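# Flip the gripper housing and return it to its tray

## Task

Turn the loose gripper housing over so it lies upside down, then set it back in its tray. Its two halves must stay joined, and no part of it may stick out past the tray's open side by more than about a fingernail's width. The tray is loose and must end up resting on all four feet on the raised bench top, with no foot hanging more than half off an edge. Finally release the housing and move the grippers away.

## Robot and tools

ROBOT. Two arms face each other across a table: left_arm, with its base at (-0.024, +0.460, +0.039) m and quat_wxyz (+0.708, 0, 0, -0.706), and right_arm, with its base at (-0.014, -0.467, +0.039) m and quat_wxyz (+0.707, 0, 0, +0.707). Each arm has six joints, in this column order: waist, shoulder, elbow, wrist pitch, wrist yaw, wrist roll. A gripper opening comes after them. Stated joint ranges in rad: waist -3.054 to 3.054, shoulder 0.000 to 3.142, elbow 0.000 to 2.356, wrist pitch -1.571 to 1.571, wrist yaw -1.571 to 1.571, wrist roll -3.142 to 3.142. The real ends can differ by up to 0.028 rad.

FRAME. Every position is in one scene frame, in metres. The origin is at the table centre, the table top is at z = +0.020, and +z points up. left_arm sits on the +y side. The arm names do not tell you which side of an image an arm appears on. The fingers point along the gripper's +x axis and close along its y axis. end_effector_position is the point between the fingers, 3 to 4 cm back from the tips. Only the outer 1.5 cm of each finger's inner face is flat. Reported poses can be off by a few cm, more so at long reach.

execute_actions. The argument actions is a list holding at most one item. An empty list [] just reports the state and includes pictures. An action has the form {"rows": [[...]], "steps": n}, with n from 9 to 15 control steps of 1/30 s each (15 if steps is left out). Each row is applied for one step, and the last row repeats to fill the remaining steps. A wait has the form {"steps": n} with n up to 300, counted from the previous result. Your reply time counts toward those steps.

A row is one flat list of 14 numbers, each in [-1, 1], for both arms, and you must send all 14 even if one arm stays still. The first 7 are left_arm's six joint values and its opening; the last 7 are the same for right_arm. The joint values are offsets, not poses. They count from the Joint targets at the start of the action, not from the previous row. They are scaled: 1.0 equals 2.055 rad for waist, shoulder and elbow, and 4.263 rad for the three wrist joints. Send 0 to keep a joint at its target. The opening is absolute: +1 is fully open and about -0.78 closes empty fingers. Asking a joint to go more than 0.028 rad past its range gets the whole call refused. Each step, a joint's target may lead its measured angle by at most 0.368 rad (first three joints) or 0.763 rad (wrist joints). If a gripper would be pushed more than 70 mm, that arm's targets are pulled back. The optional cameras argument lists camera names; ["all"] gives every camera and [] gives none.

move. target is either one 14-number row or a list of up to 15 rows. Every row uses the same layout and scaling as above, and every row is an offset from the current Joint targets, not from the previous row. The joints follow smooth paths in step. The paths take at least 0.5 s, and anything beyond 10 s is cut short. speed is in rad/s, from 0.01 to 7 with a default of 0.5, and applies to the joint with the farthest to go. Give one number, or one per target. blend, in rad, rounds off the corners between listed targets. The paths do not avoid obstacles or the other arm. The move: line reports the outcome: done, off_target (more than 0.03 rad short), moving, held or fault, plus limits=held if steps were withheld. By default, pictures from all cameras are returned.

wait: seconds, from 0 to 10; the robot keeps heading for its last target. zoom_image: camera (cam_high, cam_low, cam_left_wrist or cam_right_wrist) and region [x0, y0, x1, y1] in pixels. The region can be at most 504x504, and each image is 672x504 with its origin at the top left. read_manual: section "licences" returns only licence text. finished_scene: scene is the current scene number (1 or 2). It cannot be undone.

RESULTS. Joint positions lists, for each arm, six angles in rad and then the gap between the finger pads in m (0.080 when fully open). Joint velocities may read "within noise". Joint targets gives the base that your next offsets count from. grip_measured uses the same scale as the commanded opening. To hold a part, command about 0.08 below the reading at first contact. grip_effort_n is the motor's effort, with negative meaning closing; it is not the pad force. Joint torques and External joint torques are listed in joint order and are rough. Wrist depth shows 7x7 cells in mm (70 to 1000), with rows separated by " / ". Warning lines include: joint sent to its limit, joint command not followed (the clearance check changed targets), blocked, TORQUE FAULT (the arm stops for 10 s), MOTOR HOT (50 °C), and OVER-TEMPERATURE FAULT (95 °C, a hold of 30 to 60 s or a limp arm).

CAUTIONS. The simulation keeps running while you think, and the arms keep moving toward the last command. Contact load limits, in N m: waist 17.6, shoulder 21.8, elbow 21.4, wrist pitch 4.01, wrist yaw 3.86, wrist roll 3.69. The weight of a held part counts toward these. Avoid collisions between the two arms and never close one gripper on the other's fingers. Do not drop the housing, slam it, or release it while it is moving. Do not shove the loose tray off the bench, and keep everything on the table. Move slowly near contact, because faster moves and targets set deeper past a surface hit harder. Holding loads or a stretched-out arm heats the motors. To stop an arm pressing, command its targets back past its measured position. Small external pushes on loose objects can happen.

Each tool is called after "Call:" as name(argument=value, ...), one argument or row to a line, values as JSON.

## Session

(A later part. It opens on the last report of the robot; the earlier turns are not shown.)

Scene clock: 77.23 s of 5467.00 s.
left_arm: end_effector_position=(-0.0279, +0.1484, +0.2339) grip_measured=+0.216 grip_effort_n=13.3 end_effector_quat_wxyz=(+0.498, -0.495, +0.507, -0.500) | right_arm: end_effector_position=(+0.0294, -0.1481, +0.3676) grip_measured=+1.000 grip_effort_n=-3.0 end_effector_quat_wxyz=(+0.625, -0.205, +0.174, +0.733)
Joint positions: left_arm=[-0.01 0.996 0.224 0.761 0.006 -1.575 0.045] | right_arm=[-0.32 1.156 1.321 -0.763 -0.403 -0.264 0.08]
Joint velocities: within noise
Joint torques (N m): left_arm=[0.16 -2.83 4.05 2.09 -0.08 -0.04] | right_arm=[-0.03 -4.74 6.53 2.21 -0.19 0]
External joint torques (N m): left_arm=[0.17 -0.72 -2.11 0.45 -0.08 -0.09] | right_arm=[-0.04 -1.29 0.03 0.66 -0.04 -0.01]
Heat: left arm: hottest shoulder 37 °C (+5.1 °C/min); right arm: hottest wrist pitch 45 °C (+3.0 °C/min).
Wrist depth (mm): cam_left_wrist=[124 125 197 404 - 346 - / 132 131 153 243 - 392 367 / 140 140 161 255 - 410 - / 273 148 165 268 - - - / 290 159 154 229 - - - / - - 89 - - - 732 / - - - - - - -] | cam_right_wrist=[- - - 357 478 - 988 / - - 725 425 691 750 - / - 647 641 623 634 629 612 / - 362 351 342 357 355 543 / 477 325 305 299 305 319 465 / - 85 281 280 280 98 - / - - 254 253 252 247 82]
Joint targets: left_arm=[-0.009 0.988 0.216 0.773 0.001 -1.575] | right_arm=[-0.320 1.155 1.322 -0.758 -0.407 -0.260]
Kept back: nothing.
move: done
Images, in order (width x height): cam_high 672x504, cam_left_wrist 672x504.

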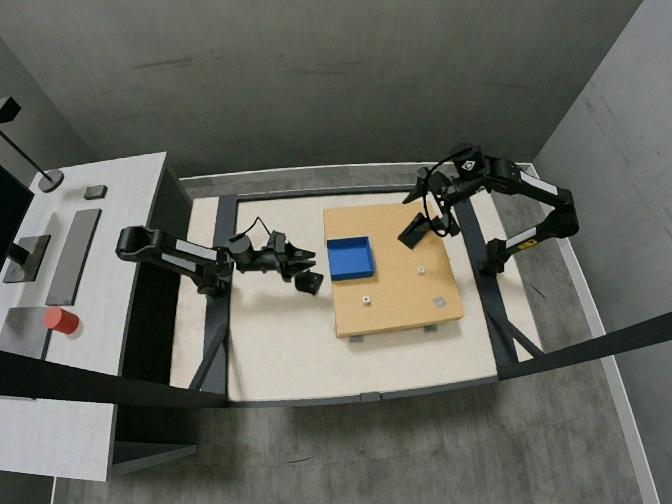

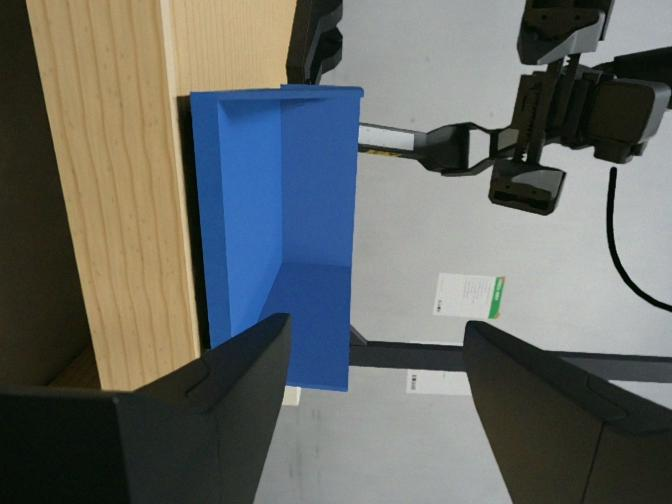

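Call:
zoom_image(
  camera="cam_high",
  region=[284, 256, 340, 312],
)

Call:
execute_actions(
  actions=[],
  cameras=["cam_low"],
)

Scaled by 9.000 from the camera's 672x504 image, which has a finer 960x720 frame.

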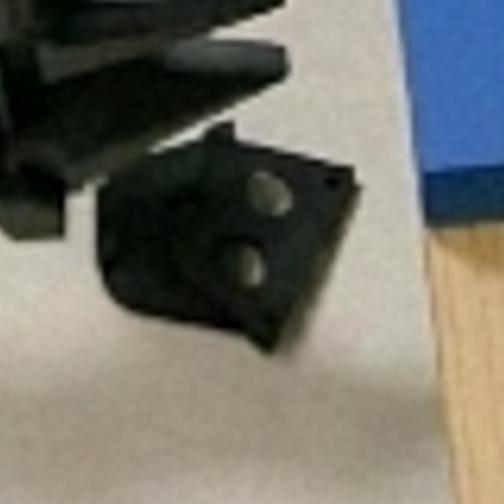

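Scene clock: 77.87 s of 5467.00 s.
left_arm: end_effector_position=(-0.0279, +0.1484, +0.2339) grip_measured=+0.216 grip_effort_n=13.3 end_effector_quat_wxyz=(+0.498, -0.495, +0.507, -0.500) | right_arm: end_effector_position=(+0.0294, -0.1481, +0.3676) grip_measured=+1.000 grip_effort_n=-2.6 end_effector_quat_wxyz=(+0.625, -0.205, +0.174, +0.733)
Joint positions: left_arm=[-0.01 0.996 0.224 0.761 0.006 -1.575 0.045] | right_arm=[-0.32 1.156 1.321 -0.763 -0.403 -0.264 0.08]
Joint velocities: within noise
Joint torques (N m): left_arm=[0.16 -2.82 4.05 2.09 -0.08 -0.04] | right_arm=[-0.05 -4.74 6.53 2.21 -0.19 -0.01]
External joint torques (N m): left_arm=[0.16 -0.75 -2.01 0.48 -0.08 -0.09] | right_arm=[-0.04 -1.37 0.04 0.66 -0.04 -0.01]
Heat: left arm: hottest shoulder 37 °C (+5.0 °C/min); right arm: hottest wrist pitch 46 °C (+4.0 °C/min).
Wrist depth (mm): cam_left_wrist=[124 125 198 409 - 348 - / 132 131 153 242 - 394 369 / 140 140 161 255 - 407 - / 275 148 166 268 - - - / 290 159 154 230 - - - / - - 89 - - - 751 / - - - - - - -] | cam_right_wrist=[- - - 359 480 - 999 / - - 727 426 686 744 - / - 647 642 612 628 631 620 / - 362 349 341 355 355 541 / 478 325 306 298 305 319 465 / - 85 280 279 279 98 - / - - 255 253 252 246 82]
Joint targets: left_arm=[-0.009 0.988 0.216 0.773 0.001 -1.575] | right_arm=[-0.320 1.155 1.322 -0.758 -0.407 -0.260]
Steps of this call (1-19: nothing new was sent). Readings (joint positions of left_arm | right_arm):
1: [-0.010 0.996 0.224 0.761 0.006 -1.575] | [-0.320 1.156 1.321 -0.763 -0.403 -0.264]
2: [-0.010 0.996 0.224 0.761 0.006 -1.575] | [-0.320 1.156 1.321 -0.763 -0.403 -0.264]
4: [-0.010 0.996 0.224 0.761 0.006 -1.575] | [-0.320 1.156 1.321 -0.763 -0.403 -0.264]
8: [-0.010 0.996 0.224 0.761 0.006 -1.575] | [-0.320 1.156 1.321 -0.763 -0.403 -0.264]
19: the state above
Images, in order (width x height): cam_low 672x504.

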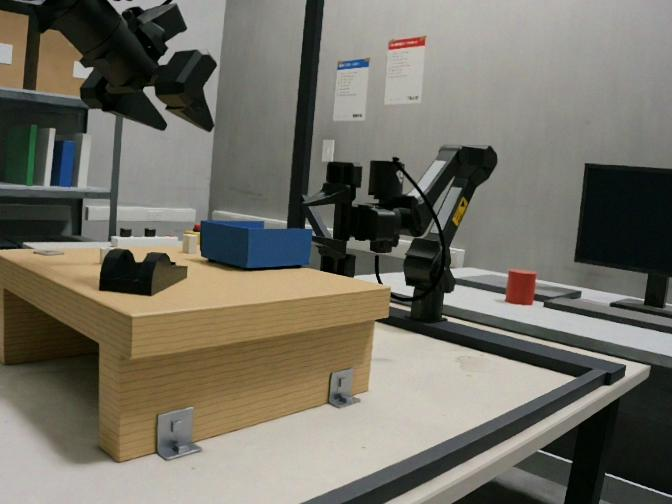

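Call:
move(
  target=[0.25,0,0,0,0,0,0.22,0,0,0,0,0,0,1],
  speed=0.8,
  cameras=["cam_high"],
)

Call:
zoom_image(
  camera="cam_high",
  region=[284, 256, 340, 312],
)

Scene clock: 79.57 s of 5467.00 s.
left_arm: end_effector_position=(+0.1259, +0.1870, +0.2339) grip_measured=+0.216 grip_effort_n=13.3 end_effector_quat_wxyz=(+0.609, -0.607, +0.365, -0.357) | right_arm: end_effector_position=(+0.0294, -0.1481, +0.3676) grip_measured=+1.000 grip_effort_n=-2.6 end_effector_quat_wxyz=(+0.625, -0.205, +0.174, +0.733)
Joint positions: left_arm=[0.502 0.996 0.224 0.761 0.004 -1.575 0.045] | right_arm=[-0.32 1.156 1.321 -0.763 -0.403 -0.264 0.08]
Joint velocities: within noise
Joint torques (N m): left_arm=[0.24 -2.85 4.06 2.09 0.02 -0.03] | right_arm=[-0.04 -4.73 6.53 2.21 -0.19 -0.01]
External joint torques (N m): left_arm=[0.24 -0.76 -2.02 0.47 0.02 -0.08] | right_arm=[0 -1.35 0.02 0.64 -0.05 -0.01]
Heat: left arm: hottest shoulder 37 °C (+5.0 °C/min); right arm: hottest wrist pitch 46 °C (+4.0 °C/min).
Wrist depth (mm): cam_left_wrist=[288 - - - - - - / 293 396 - - - - - / 300 419 - - - - - / 299 354 646 - - - - / 189 187 196 - - - - / - - 90 - - - - / - - 331 - - - -] | cam_right_wrist=[- - - - 469 360 990 / - - 725 716 694 420 - / - 647 639 644 632 625 616 / - 361 350 341 356 354 538 / 478 325 304 299 306 320 467 / - 85 280 280 279 98 - / - - 254 254 251 247 82]
Joint targets: left_arm=[0.505 0.988 0.216 0.773 0.001 -1.575] | right_arm=[-0.320 1.155 1.322 -0.758 -0.407 -0.260]
Kept back: nothing.
move: done
Images, in order (width x height): cam_high 672x504.

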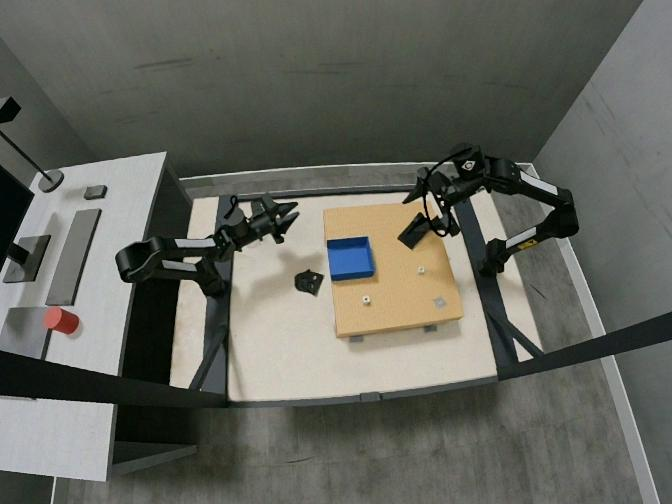

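Scaled by 9.000 from the camera's 672x504 image, which has a finer 960x720 frame.

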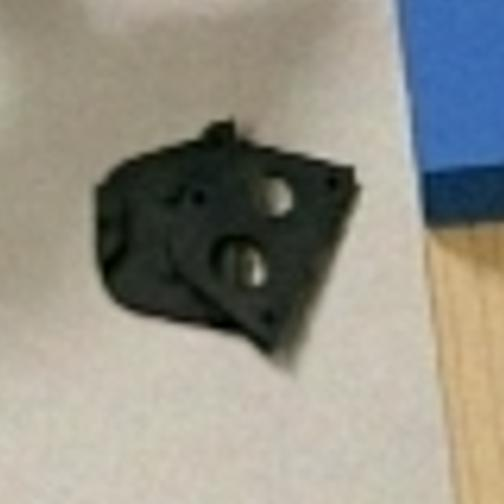

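Call:
move(
  target=[
    [0,0.0161,0.3630,-0.3082,0,0.1349,0.22,0,0,0,0,0,0,1],
    [-0.3109,0.1981,0.5226,-0.4968,0,0.3695,0.22,0,0,0,0,0,0,1],
  ],
  speed=1.0,
  blend=0.2,
  cameras=["cam_left_wrist"],
)

Call:
zoom_image(
  camera="cam_left_wrist",
  region=[200, 60, 560, 330],
)

Scene clock: 85.07 s of 5467.00 s.
left_arm: end_effector_position=(-0.0567, +0.2161, +0.2173) grip_measured=+0.217 grip_effort_n=11.9 end_effector_quat_wxyz=(+0.492, +0.498, +0.443, -0.559) | right_arm: end_effector_position=(+0.0294, -0.1481, +0.3676) grip_measured=+1.000 grip_effort_n=-2.6 end_effector_quat_wxyz=(+0.625, -0.205, +0.174, +0.733)
Joint positions: left_arm=[-0.131 1.389 1.276 -1.347 0.004 -0.007 0.045] | right_arm=[-0.32 1.156 1.321 -0.763 -0.403 -0.264 0.08]
Joint velocities: within noise
Joint torques (N m): left_arm=[-0.22 -3.43 5.92 0.45 -0.01 0.18] | right_arm=[-0.04 -4.74 6.53 2.21 -0.19 -0.01]
External joint torques (N m): left_arm=[-0.2 0.9 0.33 -0.04 -0.02 0.18] | right_arm=[-0.03 -1.46 0.13 0.68 -0.04 -0.01]
Heat: left arm: hottest shoulder 37 °C (+5.1 °C/min); right arm: hottest wrist pitch 46 °C (+3.0 °C/min).
Wrist depth (mm): cam_left_wrist=[245 244 240 244 243 241 242 / 251 252 232 247 251 251 251 / 261 262 250 260 260 260 259 / 271 273 271 272 269 271 272 / 282 281 277 281 279 280 280 / - - 90 292 292 - 289 / - - 299 304 307 - -] | cam_right_wrist=[- - 631 327 963 - 986 / - - 730 711 699 760 - / - 647 646 635 629 609 617 / - 360 350 340 356 354 539 / 476 326 304 299 304 319 464 / - 85 280 280 279 98 - / - - 254 253 252 246 82]
Joint targets: left_arm=[-0.134 1.395 1.290 -1.345 0.001 0.000] | right_arm=[-0.320 1.155 1.322 -0.758 -0.407 -0.260]
Kept back: nothing.
move: done
Images, in order (width x height): cam_left_wrist 672x504.

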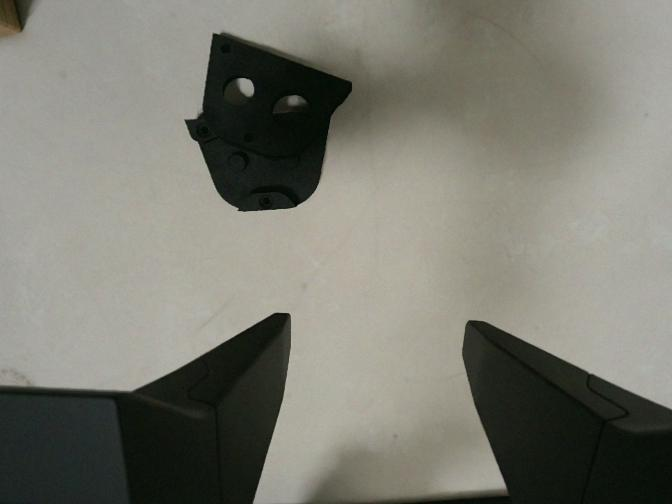

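Scaled by 1.400 from the camera's 672x504 image, which has a finer 960x720 frame.

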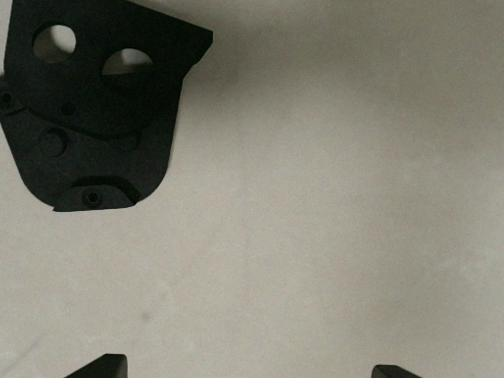

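Call:
zoom_image(
  camera="cam_left_wrist",
  region=[175, 20, 365, 220],
)

Scaled by 2.520 from the camera's 672x504 image, which has a finer 960x720 frame.

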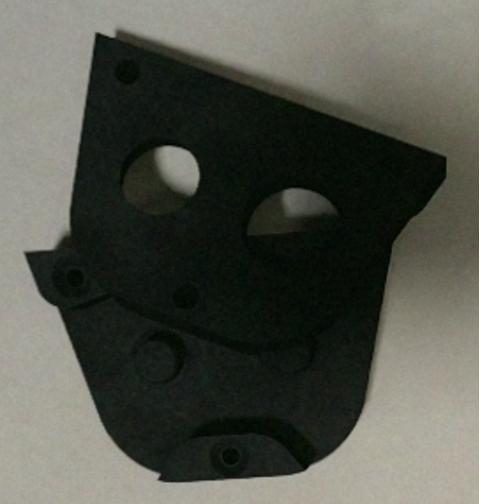

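Call:
move(
  target=[0.0993,0.1064,-0.0999,0.0711,0,-0.3521,-0.335,0,0,0,0,0,0,1],
  speed=0.8,
  cameras=["cam_left_wrist"],
)

Call:
zoom_image(
  camera="cam_left_wrist",
  region=[180, 40, 560, 420],
)

Scene clock: 115.93 s of 5467.00 s.
left_arm: end_effector_position=(-0.0057, +0.1869, +0.1200) grip_measured=-0.331 grip_effort_n=-22.1 end_effector_quat_wxyz=(+0.706, -0.001, +0.708, -0.006) | right_arm: end_effector_position=(+0.0294, -0.1481, +0.3676) grip_measured=+1.000 grip_effort_n=-2.6 end_effector_quat_wxyz=(+0.625, -0.205, +0.174, +0.733)
Joint positions: left_arm=[0.069 1.607 1.093 -1.048 0.004 -1.493 0.02] | right_arm=[-0.32 1.156 1.321 -0.763 -0.403 -0.264 0.08]
Joint velocities: within noise
Joint torques (N m): left_arm=[0.17 -4.46 3.38 0.52 -0.05 -0.12] | right_arm=[-0.05 -4.72 6.55 2.21 -0.19 -0.01]
External joint torques (N m): left_arm=[0.17 1.05 -1.9 0.21 0 -0.12] | right_arm=[-0.08 -1.33 0.11 0.68 -0.03 -0.01]
Heat: left arm: hottest elbow 37 °C (+3.0 °C/min); right arm: hottest wrist pitch 46 °C (+1.0 °C/min).
Wrist depth (mm): cam_left_wrist=[147 146 145 144 143 142 143 / 154 153 153 152 150 150 148 / 164 163 160 160 157 156 157 / 173 172 169 167 158 145 162 / 181 181 178 174 148 154 175 / - 188 - 189 87 - 185 / - - - 203 87 - -] | cam_right_wrist=[- - - - 316 - 997 / - - 736 705 399 740 - / - 644 644 621 594 631 613 / - 362 349 341 356 353 543 / 475 326 306 298 306 319 463 / - 85 281 280 279 98 - / - - 253 253 252 247 82]
Joint targets: left_arm=[0.071 1.613 1.085 -1.042 0.001 -1.501] | right_arm=[-0.320 1.155 1.322 -0.758 -0.407 -0.260]
Kept back: nothing.
move: done
Images, in order (width x height): cam_left_wrist 672x504.

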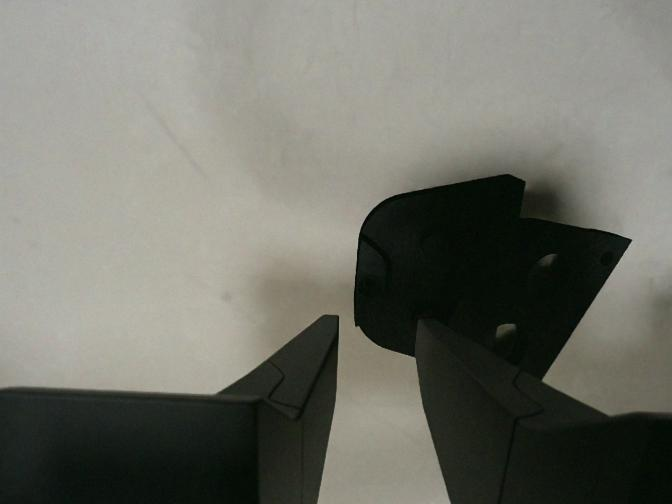

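Scaled by 1.326 from the camera's 672x504 image, which has a finer 960x720 frame.

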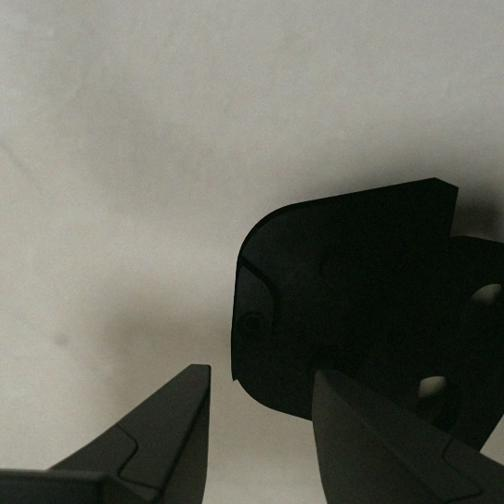

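Call:
move(
  target=[-0.0054,0.0371,-0.0622,0.0477,0,0,-0.335,0,0,0,0,0,0,1],
  speed=0.15,
  cameras=["cam_left_wrist"],
)

Call:
zoom_image(
  camera="cam_left_wrist",
  region=[280, 180, 480, 380],
)

Scene clock: 119.73 s of 5467.00 s.
left_arm: end_effector_position=(-0.0073, +0.1857, +0.0707) grip_measured=-0.331 grip_effort_n=-22.1 end_effector_quat_wxyz=(+0.706, +0.001, +0.708, -0.008) | right_arm: end_effector_position=(+0.0294, -0.1481, +0.3676) grip_measured=+1.000 grip_effort_n=-2.6 end_effector_quat_wxyz=(+0.625, -0.205, +0.174, +0.733)
Joint positions: left_arm=[0.062 1.683 0.965 -0.844 0.004 -1.493 0.02] | right_arm=[-0.32 1.156 1.321 -0.763 -0.403 -0.264 0.08]
Joint velocities: within noise
Joint torques (N m): left_arm=[-0.25 -4.61 3.06 0.52 -0.06 -0.12] | right_arm=[-0.04 -4.73 6.54 2.22 -0.19 -0.01]
External joint torques (N m): left_arm=[-0.24 1.07 -1.82 0.23 -0.01 -0.12] | right_arm=[-0.03 -1.3 0 0.65 -0.04 -0.01]
Heat: left arm: hottest elbow 37 °C (+3.0 °C/min); right arm: hottest wrist pitch 46 °C (+1.0 °C/min).
Wrist depth (mm): cam_left_wrist=[- 101 99 101 98 98 98 / - 106 105 105 103 105 103 / 112 112 - - 111 109 108 / - 118 118 118 109 106 111 / - 125 124 113 111 98 - / - - - 111 95 - 108 / - - - 137 139 - -] | cam_right_wrist=[- - - - 343 - - / - - 734 700 680 751 - / - 651 643 595 447 630 611 / - 361 351 341 356 355 543 / 479 323 304 299 305 320 466 / - 85 281 280 280 98 - / - - 253 252 253 247 82]
Joint targets: left_arm=[0.059 1.690 0.957 -0.839 0.001 -1.501] | right_arm=[-0.320 1.155 1.322 -0.758 -0.407 -0.260]
Kept back: nothing.
move: done
Images, in order (width x height): cam_left_wrist 672x504.

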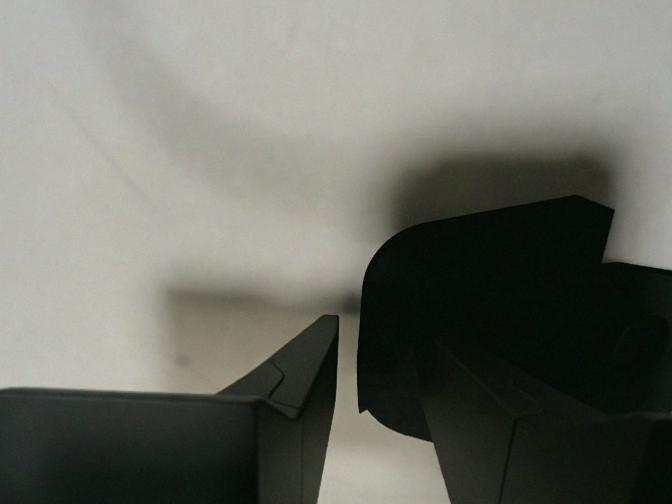

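Scaled by 2.520 from the camera's 672x504 image, which has a finer 960x720 frame.

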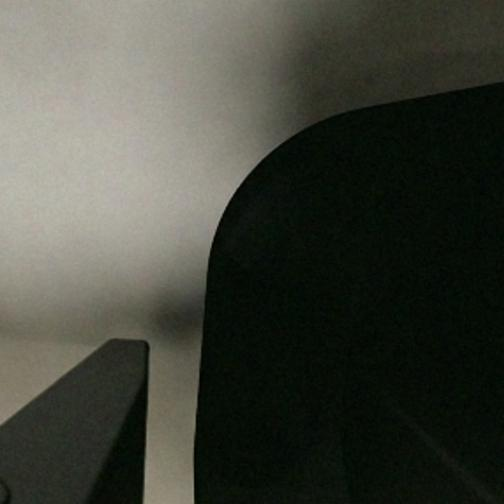

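Call:
move(
  target=[0,0.0025,-0.0041,0.0031,0,0,-0.335,0,0,0,0,0,0,1],
  speed=0.06,
  cameras=[],
)

Call:
move(
  target=[0,0,0,0,0,0,-0.45,0,0,0,0,0,0,1],
  cameras=[],
)

Scene clock: 121.33 s of 5467.00 s.
left_arm: end_effector_position=(-0.0073, +0.1858, +0.0689) grip_measured=-0.332 grip_effort_n=-21.2 end_effector_quat_wxyz=(+0.706, +0.001, +0.708, -0.008) | right_arm: end_effector_position=(+0.0294, -0.1481, +0.3676) grip_measured=+1.000 grip_effort_n=-2.6 end_effector_quat_wxyz=(+0.625, -0.205, +0.174, +0.733)
Joint positions: left_arm=[0.062 1.684 0.959 -0.835 0.004 -1.493 0.02] | right_arm=[-0.32 1.156 1.321 -0.763 -0.403 -0.264 0.08]
Joint velocities: within noise
Joint torques (N m): left_arm=[-0.24 -4.22 2.87 0.78 -0.05 -0.11] | right_arm=[-0.03 -4.73 6.53 2.22 -0.19 -0.01]
External joint torques (N m): left_arm=[-0.25 1.42 -1.93 0.5 0 -0.11] | right_arm=[-0.04 -1.28 0.02 0.66 -0.03 -0.01]
Heat: left arm: hottest elbow 37 °C (+4.0 °C/min); right arm: hottest wrist pitch 46 °C (+1.0 °C/min).
Wrist depth (mm): cam_left_wrist=[- 99 99 100 - 98 97 / - 104 104 104 102 104 102 / 111 111 - 108 109 108 107 / - 117 116 117 107 103 110 / - 124 123 119 110 98 - / - 129 - 109 95 - 107 / - - - - 95 - -] | cam_right_wrist=[- - - - 345 - 990 / - - 732 706 680 749 - / - 645 637 597 445 632 615 / - 362 348 342 356 354 536 / 479 324 305 300 305 318 466 / - 85 281 280 280 98 - / - - 254 252 252 248 82]
Joint targets: left_arm=[0.059 1.695 0.948 -0.826 0.001 -1.501] | right_arm=[-0.320 1.155 1.322 -0.758 -0.407 -0.260]
Kept back: nothing.
move: done
No camera images: "cameras" was empty.

Scene clock: 121.83 s of 5467.00 s.
left_arm: end_effector_position=(-0.0073, +0.1841, +0.0689) grip_measured=-0.446 grip_effort_n=-23.0 end_effector_quat_wxyz=(+0.706, -0.002, +0.708, -0.011) | right_arm: end_effector_position=(+0.0294, -0.1481, +0.3676) grip_measured=+1.000 grip_effort_n=-2.6 end_effector_quat_wxyz=(+0.625, -0.205, +0.174, +0.733)
Joint positions: left_arm=[0.062 1.684 0.959 -0.827 0.004 -1.493 0.015] | right_arm=[-0.32 1.156 1.321 -0.763 -0.403 -0.264 0.08]
Joint velocities: within noise
Joint torques (N m): left_arm=[-0.21 -4.25 2.88 0.32 -0.05 -0.11] | right_arm=[-0.03 -4.74 6.53 2.21 -0.19 0]
External joint torques (N m): left_arm=[-0.23 1.47 -2.03 -0.01 0 -0.11] | right_arm=[-0.03 -1.36 0.04 0.66 -0.04 0]
Heat: left arm: hottest elbow 36 °C (+3.0 °C/min); right arm: hottest wrist pitch 46 °C (+1.0 °C/min).
Wrist depth (mm): cam_left_wrist=[- 99 99 100 - 98 97 / - 104 104 104 102 104 102 / - 111 - 108 110 108 107 / - 116 116 117 106 104 111 / - 123 123 119 111 96 - / - 128 - 109 96 - 107 / - - - - - - -] | cam_right_wrist=[- - - - 345 - 986 / - - 724 705 677 750 - / - 652 647 594 449 626 617 / - 361 349 342 356 357 539 / 477 326 305 299 307 319 464 / - 85 280 281 280 98 - / - - 254 253 252 247 82]
Joint targets: left_arm=[0.059 1.695 0.948 -0.826 0.001 -1.501] | right_arm=[-0.320 1.155 1.322 -0.758 -0.407 -0.260]
Kept back: nothing.
move: done
No camera images: "cameras" was empty.

Call:
move(
  target=[0,0,0,0,0,0,-0.56,0,0,0,0,0,0,1],
  cameras=[],
)

Call:
move(
  target=[0,0,0,0,0,0,-0.66,0,0,0,0,0,0,1],
  cameras=["cam_left_wrist"],
)

Scene clock: 122.83 s of 5467.00 s.
left_arm: end_effector_position=(-0.0073, +0.1849, +0.0688) grip_measured=-0.555 grip_effort_n=-28.1 end_effector_quat_wxyz=(+0.706, +0.000, +0.708, -0.010) | right_arm: end_effector_position=(+0.0294, -0.1481, +0.3676) grip_measured=+1.000 grip_effort_n=-2.6 end_effector_quat_wxyz=(+0.625, -0.205, +0.174, +0.733)
Joint positions: left_arm=[0.062 1.684 0.958 -0.83 0.004 -1.493 0.01] | right_arm=[-0.32 1.156 1.321 -0.763 -0.403 -0.264 0.08]
Joint velocities: within noise
Joint torques (N m): left_arm=[-0.21 -4.23 2.89 0.46 -0.05 -0.11] | right_arm=[-0.04 -4.72 6.53 2.21 -0.19 -0.01]
External joint torques (N m): left_arm=[-0.23 1.55 -2.04 0.15 0 -0.11] | right_arm=[0 -1.29 0.03 0.66 -0.04 -0.01]
Heat: left arm: hottest elbow 36 °C (+3.0 °C/min); right arm: hottest wrist pitch 46 °C (+1.0 °C/min).
Wrist depth (mm): cam_left_wrist=[- 99 98 100 - 98 98 / - 104 104 104 102 104 102 / - 111 - 108 110 108 107 / - 116 116 117 106 104 110 / - 124 123 119 111 98 - / - 128 - 109 - - 107 / - - - - - - -] | cam_right_wrist=[- - - - 348 - - / - - 738 708 682 740 - / - 645 643 597 449 631 612 / - 361 350 341 357 353 540 / 479 324 303 300 305 318 463 / - 85 281 279 279 98 - / - - 254 252 253 248 82]
Joint targets: left_arm=[0.059 1.695 0.948 -0.826 0.001 -1.501] | right_arm=[-0.320 1.155 1.322 -0.758 -0.407 -0.260]
Kept back: nothing.
move: done
No camera images: "cameras" was empty.

Scene clock: 123.33 s of 5467.00 s.
left_arm: end_effector_position=(-0.0073, +0.1849, +0.0688) grip_measured=-0.604 grip_effort_n=-83.5 end_effector_quat_wxyz=(+0.706, -0.001, +0.708, -0.009) | right_arm: end_effector_position=(+0.0294, -0.1481, +0.3676) grip_measured=+1.000 grip_effort_n=-3.0 end_effector_quat_wxyz=(+0.625, -0.205, +0.174, +0.733)
Joint positions: left_arm=[0.062 1.684 0.958 -0.83 0.004 -1.495 0.008] | right_arm=[-0.32 1.156 1.321 -0.763 -0.403 -0.264 0.08]
Joint velocities: within noise
Joint torques (N m): left_arm=[-0.2 -4.24 2.89 0.49 -0.05 -0.1] | right_arm=[-0.04 -4.73 6.53 2.21 -0.19 -0.01]
External joint torques (N m): left_arm=[-0.18 1.46 -1.98 0.18 -0.01 -0.1] | right_arm=[-0.04 -1.34 0.03 0.66 -0.04 -0.01]
Heat: left arm: hottest elbow 36 °C (+3.0 °C/min); right arm: hottest wrist pitch 46 °C (+1.0 °C/min).
Wrist depth (mm): cam_left_wrist=[- 99 98 100 - 98 98 / - 104 104 104 102 104 102 / 111 112 - 108 110 108 108 / - 117 116 117 107 104 111 / - 124 123 119 111 98 - / - 128 - 109 - - 108 / - - - - - - -] | cam_right_wrist=[- - - - 345 999 993 / - - 726 703 674 746 - / - 651 643 600 449 629 612 / - 359 351 340 355 355 535 / 477 325 304 299 305 319 464 / - 85 280 280 280 98 - / - - 254 253 252 247 82]
Joint targets: left_arm=[0.059 1.695 0.948 -0.826 0.001 -1.501] | right_arm=[-0.320 1.155 1.322 -0.758 -0.407 -0.260]
Kept back: nothing.
move: done
Images, in order (width x height): cam_left_wrist 672x504.

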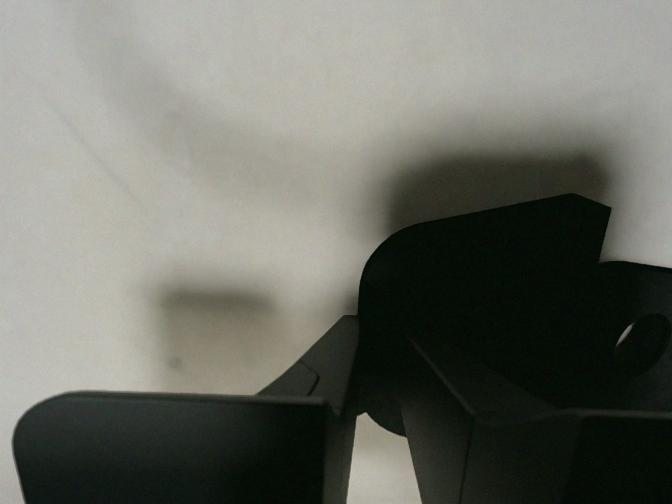

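Call:
move(
  target=[
    [0,0.001,0.0195,-0.0073,0,0,-0.68,0,0,0,0,0,0,1],
    [0.0083,-0.1202,-0.1002,-0.0082,0,0.004,-0.68,0,0,0,0,0,0,1],
  ],
  speed=[0.1,0.15],
  cameras=["cam_high", "cam_left_wrist"],
)

Call:
zoom_image(
  camera="cam_high",
  region=[270, 240, 350, 320],
)

Scene clock: 127.27 s of 5467.00 s.
left_arm: end_effector_position=(-0.0088, +0.2455, +0.0729) grip_measured=-0.604 grip_effort_n=-83.5 end_effector_quat_wxyz=(+0.706, +0.004, +0.709, -0.004) | right_arm: end_effector_position=(+0.0294, -0.1481, +0.3676) grip_measured=+1.000 grip_effort_n=-2.6 end_effector_quat_wxyz=(+0.625, -0.205, +0.174, +0.733)
Joint positions: left_arm=[0.073 1.459 0.75 -0.862 0.004 -1.484 0.008] | right_arm=[-0.32 1.156 1.321 -0.763 -0.403 -0.264 0.08]
Joint velocities: within noise
Joint torques (N m): left_arm=[0.27 -4.94 3.12 0.27 -0.05 0.14] | right_arm=[-0.03 -4.74 6.53 2.21 -0.19 0]
External joint torques (N m): left_arm=[0.24 -0.88 -1.82 -0.03 0 0.14] | right_arm=[-0.03 -1.31 0.01 0.65 -0.03 0]
Heat: left arm: hottest elbow 36 °C (+3.0 °C/min); right arm: hottest wrist pitch 46 °C (+1.0 °C/min).
Wrist depth (mm): cam_left_wrist=[- 105 - 103 102 102 102 / - 110 110 109 108 - 106 / 117 117 114 113 114 112 112 / 124 122 121 121 107 104 115 / 131 131 129 125 111 98 - / - 135 - 110 - - 107 / - - - - - - -] | cam_right_wrist=[- - - - 427 - - / - - 724 708 494 754 - / - 640 638 614 598 632 611 / - 362 351 340 356 354 538 / 476 326 304 299 307 320 465 / - 85 281 283 278 98 - / - - 254 253 251 246 82]
Joint targets: left_arm=[0.076 1.448 0.743 -0.861 0.001 -1.484] | right_arm=[-0.320 1.155 1.322 -0.758 -0.407 -0.260]
Kept back: nothing.
move: done
Images, in order (width x height): cam_high 672x504, cam_left_wrist 672x504.

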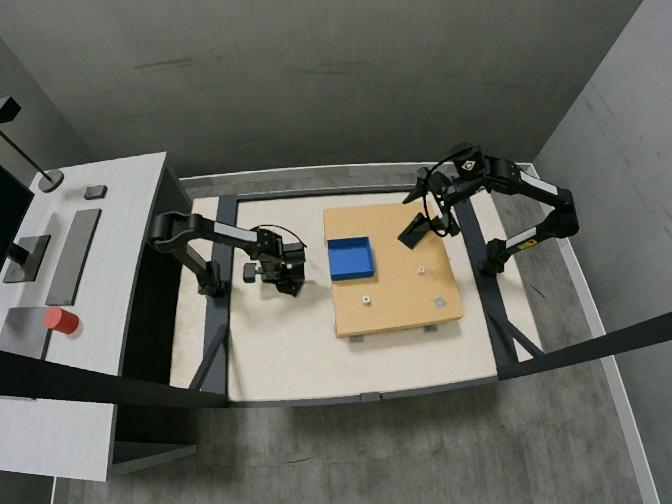

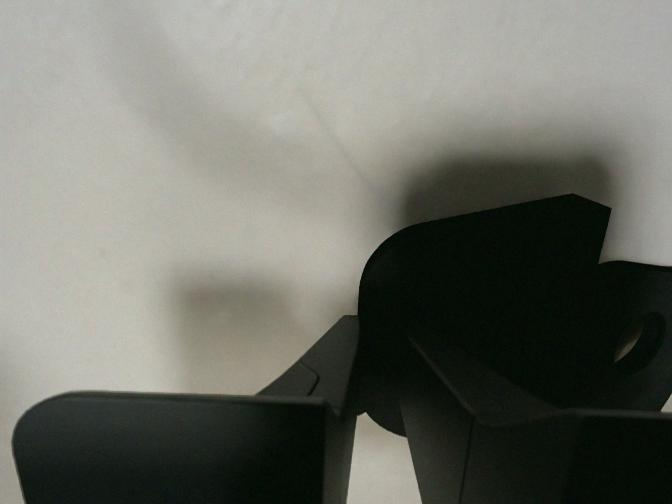

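Scaled by 6.300 from the camera's 672x504 image, which has a finer 960x720 frame.

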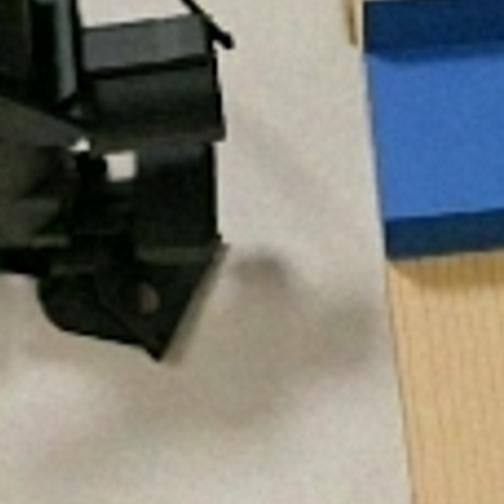

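Call:
move(
  target=[0,-0.0253,-0.0307,0.0049,0,0,-0.68,0,0,0,0,0,0,1],
  speed=0.06,
  cameras=[],
)

Call:
move(
  target=[0,0,0,0,0,0,-0.40,0,0,0,0,0,0,1],
  cameras=[],
)

Scene clock: 130.47 s of 5467.00 s.
left_arm: end_effector_position=(-0.0099, +0.2591, +0.0686) grip_measured=-0.604 grip_effort_n=-83.5 end_effector_quat_wxyz=(+0.706, +0.002, +0.708, -0.006) | right_arm: end_effector_position=(+0.0294, -0.1481, +0.3676) grip_measured=+1.000 grip_effort_n=-2.6 end_effector_quat_wxyz=(+0.625, -0.205, +0.174, +0.733)
Joint positions: left_arm=[0.073 1.406 0.687 -0.845 0.004 -1.484 0.008] | right_arm=[-0.32 1.156 1.321 -0.763 -0.403 -0.264 0.08]
Joint velocities: within noise
Joint torques (N m): left_arm=[0.26 -4.5 3.1 0.53 -0.05 0.13] | right_arm=[-0.04 -4.73 6.54 2.21 -0.19 -0.01]
External joint torques (N m): left_arm=[0.25 -0.83 -1.82 0.22 0 0.13] | right_arm=[-0.03 -1.31 0.07 0.67 -0.04 -0.01]
Heat: left arm: hottest shoulder 35 °C (-2.0 °C/min); right arm: hottest wrist pitch 46 °C (+1.0 °C/min).
Wrist depth (mm): cam_left_wrist=[- 101 99 101 98 99 98 / - 105 105 105 103 105 103 / 112 112 - - 110 109 109 / - 118 117 118 107 104 112 / - 126 125 113 111 98 - / - 130 - 109 - - 108 / - - - - - - -] | cam_right_wrist=[- - - - 403 - 1000 / - - 728 711 503 747 - / - 648 646 615 599 628 610 / - 362 351 341 353 356 536 / 475 326 304 299 305 318 464 / - 85 281 279 278 98 - / - - 254 253 252 247 82]
Joint targets: left_arm=[0.076 1.396 0.679 -0.840 0.001 -1.484] | right_arm=[-0.320 1.155 1.322 -0.758 -0.407 -0.260]
Kept back: nothing.
move: done
No camera images: "cameras" was empty.

Scene clock: 130.97 s of 5467.00 s.
left_arm: end_effector_position=(-0.0098, +0.2591, +0.0687) grip_measured=-0.404 grip_effort_n=13.3 end_effector_quat_wxyz=(+0.706, +0.001, +0.708, -0.006) | right_arm: end_effector_position=(+0.0294, -0.1481, +0.3676) grip_measured=+1.000 grip_effort_n=-2.6 end_effector_quat_wxyz=(+0.625, -0.205, +0.174, +0.733)
Joint positions: left_arm=[0.074 1.405 0.687 -0.845 0.004 -1.484 0.017] | right_arm=[-0.32 1.156 1.321 -0.763 -0.403 -0.264 0.08]
Joint velocities: within noise
Joint torques (N m): left_arm=[0.27 -4.46 3.14 0.52 -0.05 0.14] | right_arm=[-0.05 -4.74 6.54 2.21 -0.19 -0.01]
External joint torques (N m): left_arm=[0.28 -0.75 -1.82 0.21 -0.01 0.13] | right_arm=[-0.04 -1.34 0.06 0.66 -0.04 -0.01]
Heat: left arm: hottest shoulder 35 °C (-2.0 °C/min); right arm: hottest wrist pitch 46 °C (+1.0 °C/min).
Wrist depth (mm): cam_left_wrist=[- 101 99 101 98 99 99 / - 105 105 105 104 - 103 / 112 112 - - 110 109 110 / - 118 118 117 108 105 112 / - 125 125 108 112 98 - / - - - 111 100 - 108 / - - - 138 - - -] | cam_right_wrist=[- - - - 404 996 - / - - 732 713 506 746 - / - 649 639 598 594 628 612 / - 364 351 342 357 353 538 / 477 326 304 298 307 319 463 / - 85 281 280 279 98 - / - - 255 252 252 247 82]
Joint targets: left_arm=[0.077 1.396 0.679 -0.840 0.001 -1.484] | right_arm=[-0.320 1.155 1.322 -0.758 -0.407 -0.260]
Kept back: nothing.
move: done
No camera images: "cameras" was empty.

Call:
move(
  target=[
    [0,-0.0402,0.0951,-0.0685,0,0,-0.40,0,0,0,0,0,0,1],
    [-0.018,0.2648,0.3424,-0.1263,0,-0.2930,-0.308,0,0,0,0,0,0,1],
  ],
  speed=[0.3,0.7],
  blend=0.05,
  cameras=["cam_left_wrist"],
)

Call:
zoom_image(
  camera="cam_left_wrist",
  region=[160, 60, 540, 440],
)

Scene clock: 137.87 s of 5467.00 s.
left_arm: end_effector_position=(-0.0115, +0.1843, +0.1080) grip_measured=-0.312 grip_effort_n=13.3 end_effector_quat_wxyz=(+0.640, -0.288, +0.508, +0.499) | right_arm: end_effector_position=(+0.0294, -0.1481, +0.3676) grip_measured=+1.000 grip_effort_n=-2.6 end_effector_quat_wxyz=(+0.625, -0.205, +0.174, +0.733)
Joint positions: left_arm=[0.043 1.926 1.374 -1.372 -0.002 -2.727 0.021] | right_arm=[-0.32 1.156 1.321 -0.763 -0.403 -0.264 0.08]
Joint velocities: within noise
Joint torques (N m): left_arm=[-0.3 -5.18 4.48 -0.39 -0.02 -0.11] | right_arm=[-0.03 -4.73 6.54 2.22 -0.19 0]
External joint torques (N m): left_arm=[-0.29 1.85 -0.02 -0.04 -0.01 -0.11] | right_arm=[-0.02 -1.33 0.04 0.65 -0.04 0]
Heat: left arm: hottest shoulder 35 °C (-2.0 °C/min); right arm: hottest wrist pitch 46 °C (+0.0 °C/min).
Wrist depth (mm): cam_left_wrist=[188 182 175 170 - - 152 / 187 181 174 168 - - - / 184 179 173 157 159 157 - / 184 178 172 140 143 155 152 / 182 177 172 147 157 154 149 / - - - 162 96 - 148 / - - - 161 159 - -] | cam_right_wrist=[- - - 263 263 - 996 / - - 730 302 673 752 - / - 640 636 316 421 626 623 / - 363 350 332 346 354 541 / 472 324 301 298 312 319 464 / - 85 281 281 279 98 - / - - 254 253 252 246 82]
Joint targets: left_arm=[0.040 1.940 1.383 -1.378 0.001 -2.733] | right_arm=[-0.320 1.155 1.322 -0.758 -0.407 -0.260]
Kept back: nothing.
move: done
Images, in order (width x height): cam_left_wrist 672x504.

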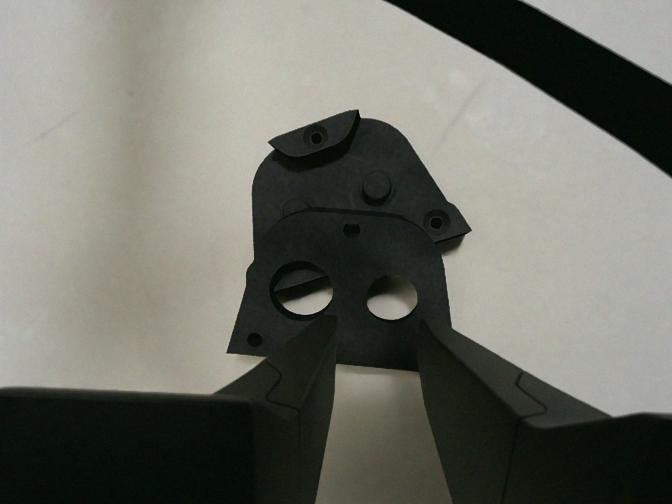

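Scaled by 1.326 from the camera's 672x504 image, which has a finer 960x720 frame.

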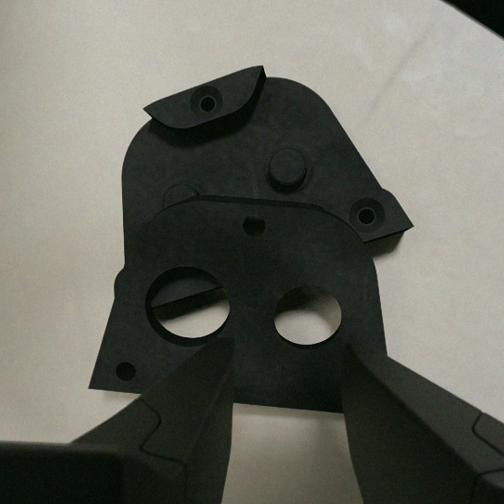

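Call:
move(
  target=[-0.0136,0,-0.0351,0.0167,0,0.0235,-0.308,0,0,0,0,0,0,1],
  speed=0.15,
  cameras=["cam_left_wrist"],
)

Call:
zoom_image(
  camera="cam_left_wrist",
  region=[220, 160, 520, 420],
)

Scene clock: 141.53 s of 5467.00 s.
left_arm: end_effector_position=(-0.0143, +0.1794, +0.0981) grip_measured=-0.312 grip_effort_n=13.3 end_effector_quat_wxyz=(+0.650, -0.269, +0.542, +0.459) | right_arm: end_effector_position=(+0.0294, -0.1481, +0.3676) grip_measured=+1.000 grip_effort_n=-2.6 end_effector_quat_wxyz=(+0.625, -0.205, +0.174, +0.733)
Joint positions: left_arm=[0.033 1.92 1.337 -1.298 -0.002 -2.633 0.021] | right_arm=[-0.32 1.156 1.321 -0.763 -0.403 -0.264 0.08]
Joint velocities: within noise
Joint torques (N m): left_arm=[-1.74 -4.48 1.13 -0.45 -0.02 0.13] | right_arm=[-0.04 -4.73 6.54 2.21 -0.19 -0.01]
External joint torques (N m): left_arm=[-1.68 2.61 -3.47 -0.19 -0.01 0.14] | right_arm=[-0.04 -1.29 0 0.64 -0.03 -0.01]
Heat: left arm: hottest shoulder 35 °C (-2.0 °C/min); right arm: hottest wrist pitch 46 °C (+0.0 °C/min).
Wrist depth (mm): cam_left_wrist=[171 167 161 - - 143 139 / 173 167 160 146 - - 139 / 173 168 153 141 143 - - / 175 169 142 136 149 146 - / 174 170 144 139 138 146 142 / - 170 - 157 96 - 141 / - - - 157 154 - -] | cam_right_wrist=[- - - 268 278 - - / - - 727 307 677 745 - / - 646 644 314 590 634 617 / - 360 352 333 346 354 536 / 478 324 302 300 313 319 464 / - 85 282 279 279 98 - / - - 254 253 253 247 82]
Joint targets: left_arm=[0.011 1.940 1.311 -1.307 0.001 -2.633] | right_arm=[-0.320 1.155 1.322 -0.758 -0.407 -0.260]
Kept back: nothing.
move: done
Images, in order (width x height): cam_left_wrist 672x504.

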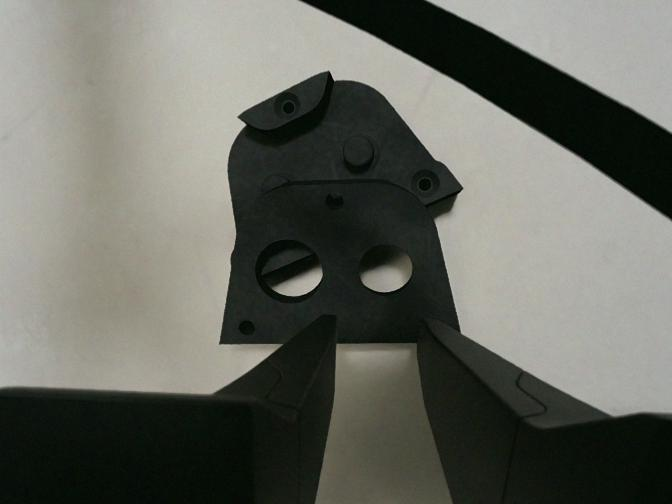

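Scaled by 1.680 from the camera's 672x504 image, which has a finer 960x720 frame.

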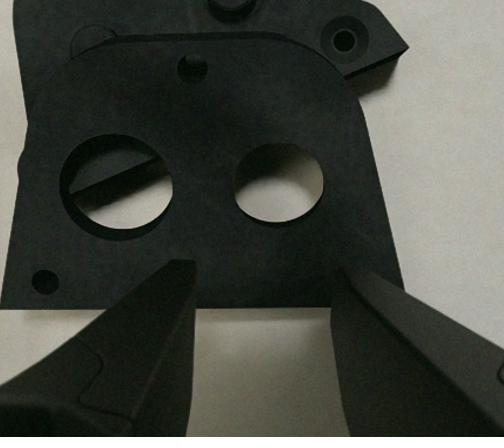

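Call:
move(
  target=[0.0316,-0.3051,-0.2127,0.0411,0,0.2695,-0.308,0,0,0,0,0,0,1],
  speed=0.5,
  cameras=["cam_left_wrist", "cam_high"],
)

Call:
zoom_image(
  camera="cam_left_wrist",
  region=[240, 120, 672, 440],
)

Scene clock: 146.37 s of 5467.00 s.
left_arm: end_effector_position=(-0.0100, +0.2601, +0.1302) grip_measured=-0.312 grip_effort_n=13.3 end_effector_quat_wxyz=(+0.705, +0.006, +0.709, -0.002) | right_arm: end_effector_position=(+0.0294, -0.1481, +0.3676) grip_measured=+1.000 grip_effort_n=-2.6 end_effector_quat_wxyz=(+0.625, -0.205, +0.174, +0.733)
Joint positions: left_arm=[0.073 1.322 0.882 -1.137 0.004 -1.484 0.021] | right_arm=[-0.32 1.156 1.321 -0.763 -0.403 -0.264 0.08]
Joint velocities: within noise
Joint torques (N m): left_arm=[0.28 -4.37 3.44 0.5 -0.05 0.12] | right_arm=[-0.04 -4.75 6.53 2.21 -0.19 -0.01]
External joint torques (N m): left_arm=[0.28 -0.86 -1.84 0.24 -0.01 0.12] | right_arm=[-0.04 -1.28 0.01 0.66 -0.04 -0.01]
Heat: left arm: hottest shoulder 35 °C (-2.0 °C/min); right arm: hottest wrist pitch 46 °C (+0.0 °C/min).
Wrist depth (mm): cam_left_wrist=[160 158 155 156 154 153 152 / 167 167 166 163 162 161 160 / 179 176 173 171 167 167 168 / 187 185 184 180 168 162 178 / 198 197 193 190 171 171 186 / - 204 - 205 88 - 197 / - - - 220 - - -] | cam_right_wrist=[- - - - 452 - - / - - 731 722 446 748 - / - 649 639 620 635 629 611 / - 364 351 340 350 354 538 / 475 325 301 299 311 318 464 / - 85 280 280 279 98 - / - - 254 253 252 247 82]
Joint targets: left_arm=[0.076 1.313 0.874 -1.132 0.001 -1.484] | right_arm=[-0.320 1.155 1.322 -0.758 -0.407 -0.260]
Kept back: nothing.
move: done
Images, in order (width x height): cam_high 672x504, cam_left_wrist 672x504.

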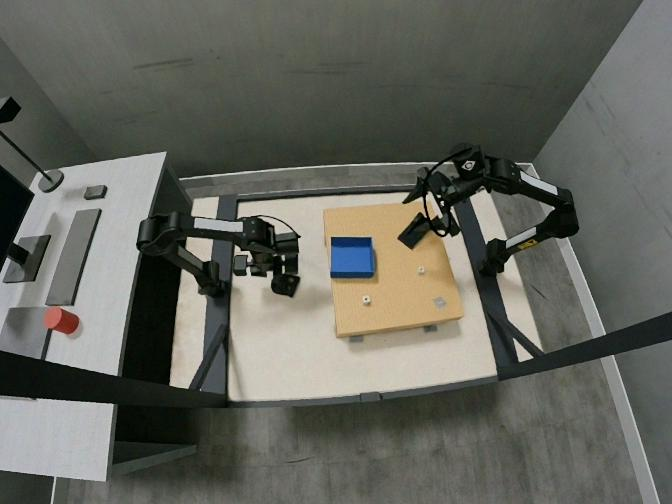

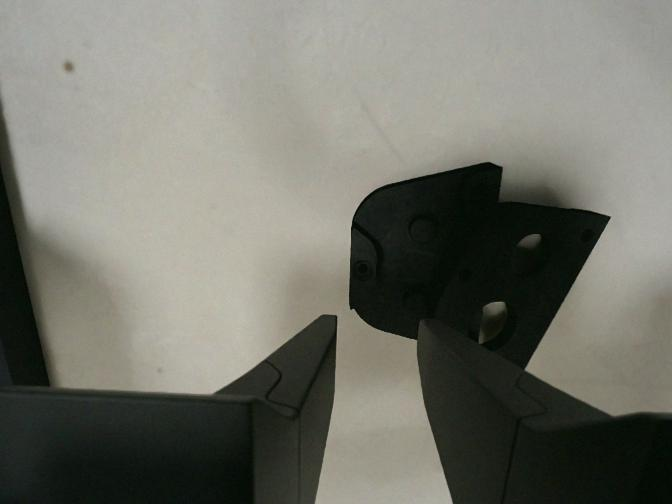

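Scaled by 1.167 from the camera's 672x504 image, which has a finer 960x720 frame.

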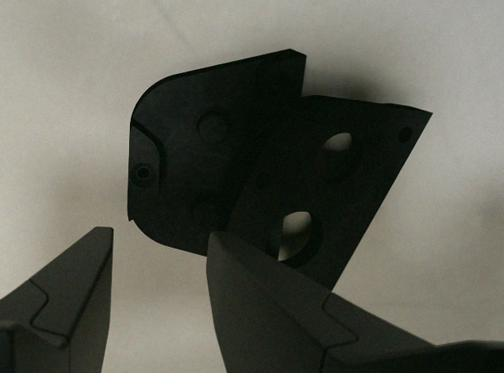

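Call:
zoom_image(
  camera="cam_high",
  region=[312, 216, 402, 306],
)

Scaled by 5.600 from the camera's 672x504 image, which has a finer 960x720 frame.

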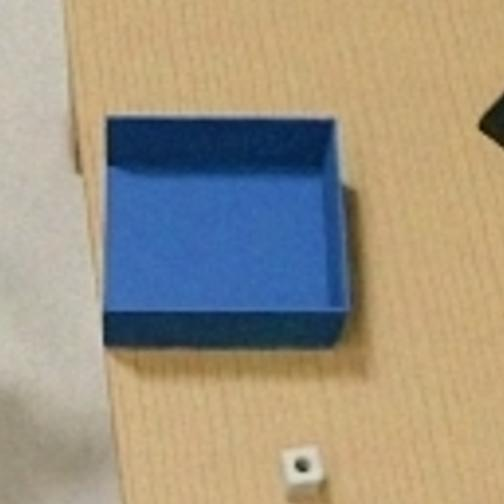

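Call:
move(
  target=[
    [0,0.0487,-0.0944,0.0701,0,0,-0.40,0,0,0,0,0,0,1],
    [0,0.0487,-0.0944,0.0701,0,0,-0.68,0,0,0,0,0,0,1],
    [0,0.0365,-0.0798,0.0619,0,0,-0.68,0,0,0,0,0,0,1],
    [0.0131,-0.0998,-0.1771,0.0389,0,0.0063,-0.68,0,0,0,0,0,0,1],
    [0.0131,-0.0871,-0.1839,0.0462,0,0.0063,-0.68,0,0,0,0,0,0,1],
    [0.0131,-0.0871,-0.1839,0.0462,0,0.0063,-0.40,0,0,0,0,0,0,1],
  ],
  speed=[0.25,0.2,0.1,0.2,0.06,0.1],
  cameras=["cam_left_wrist"],
)

Scene clock: 153.47 s of 5467.00 s.
left_arm: end_effector_position=(-0.0103, +0.3120, +0.0748) grip_measured=-0.676 grip_effort_n=-22.1 end_effector_quat_wxyz=(+0.706, +0.001, +0.708, -0.007) | right_arm: end_effector_position=(+0.0294, -0.1481, +0.3676) grip_measured=+1.000 grip_effort_n=-2.6 end_effector_quat_wxyz=(+0.625, -0.205, +0.174, +0.733)
Joint positions: left_arm=[0.097 1.149 0.542 -0.956 0.004 -1.46 0.005] | right_arm=[-0.32 1.156 1.321 -0.763 -0.403 -0.264 0.08]
Joint velocities: within noise
Joint torques (N m): left_arm=[0 -1.75 4.21 0.5 -0.04 0.03] | right_arm=[-0.04 -4.73 6.54 2.21 -0.19 0]
External joint torques (N m): left_arm=[-0.01 0.34 -0.89 0.2 0.01 0.03] | right_arm=[-0.04 -1.41 0.12 0.67 -0.04 -0.01]
Heat: left arm: hottest shoulder 35 °C (-1.0 °C/min); right arm: hottest wrist pitch 46 °C (+0.0 °C/min).
Wrist depth (mm): cam_left_wrist=[- 108 - 106 105 105 - / - 113 112 112 - 111 110 / - 120 118 117 117 117 117 / 126 125 125 124 123 121 114 / 134 134 132 130 129 118 120 / - 138 - - - 118 125 / - - - - - - -] | cam_right_wrist=[- - - - 963 - - / - - 725 709 537 757 - / - 646 641 622 634 628 612 / - 362 351 341 350 353 539 / 476 324 302 299 312 321 463 / - 85 281 279 279 98 - / - - 254 252 254 246 82]
Joint targets: left_arm=[0.097 1.151 0.544 -0.951 0.001 -1.463] | right_arm=[-0.320 1.155 1.322 -0.758 -0.407 -0.260]
Kept back: nothing.
move: held (left_arm; a check stopped the path); path passed 3 of 6 targets; target 6's new numbers were not sent; target 2's new numbers were sent with left_arm's wrist pitch 0.032 rad from that target; limits=held; left_arm: the elbow is farthest, 0.046 rad from its target
joint command not followed: on one or more control steps a check withheld the commanded joint targets of the left arm, and it was not sent them on those steps.
cause: the commanded joint targets, or the way to them, would bring two parts of the arm too close to each other (joints 3 (elbow) to 6 (wrist roll) lie between them).
Images, in order (width x height): cam_left_wrist 672x504.

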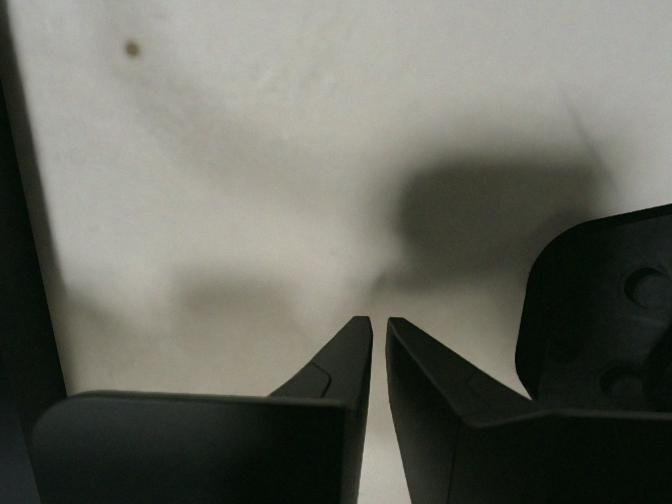

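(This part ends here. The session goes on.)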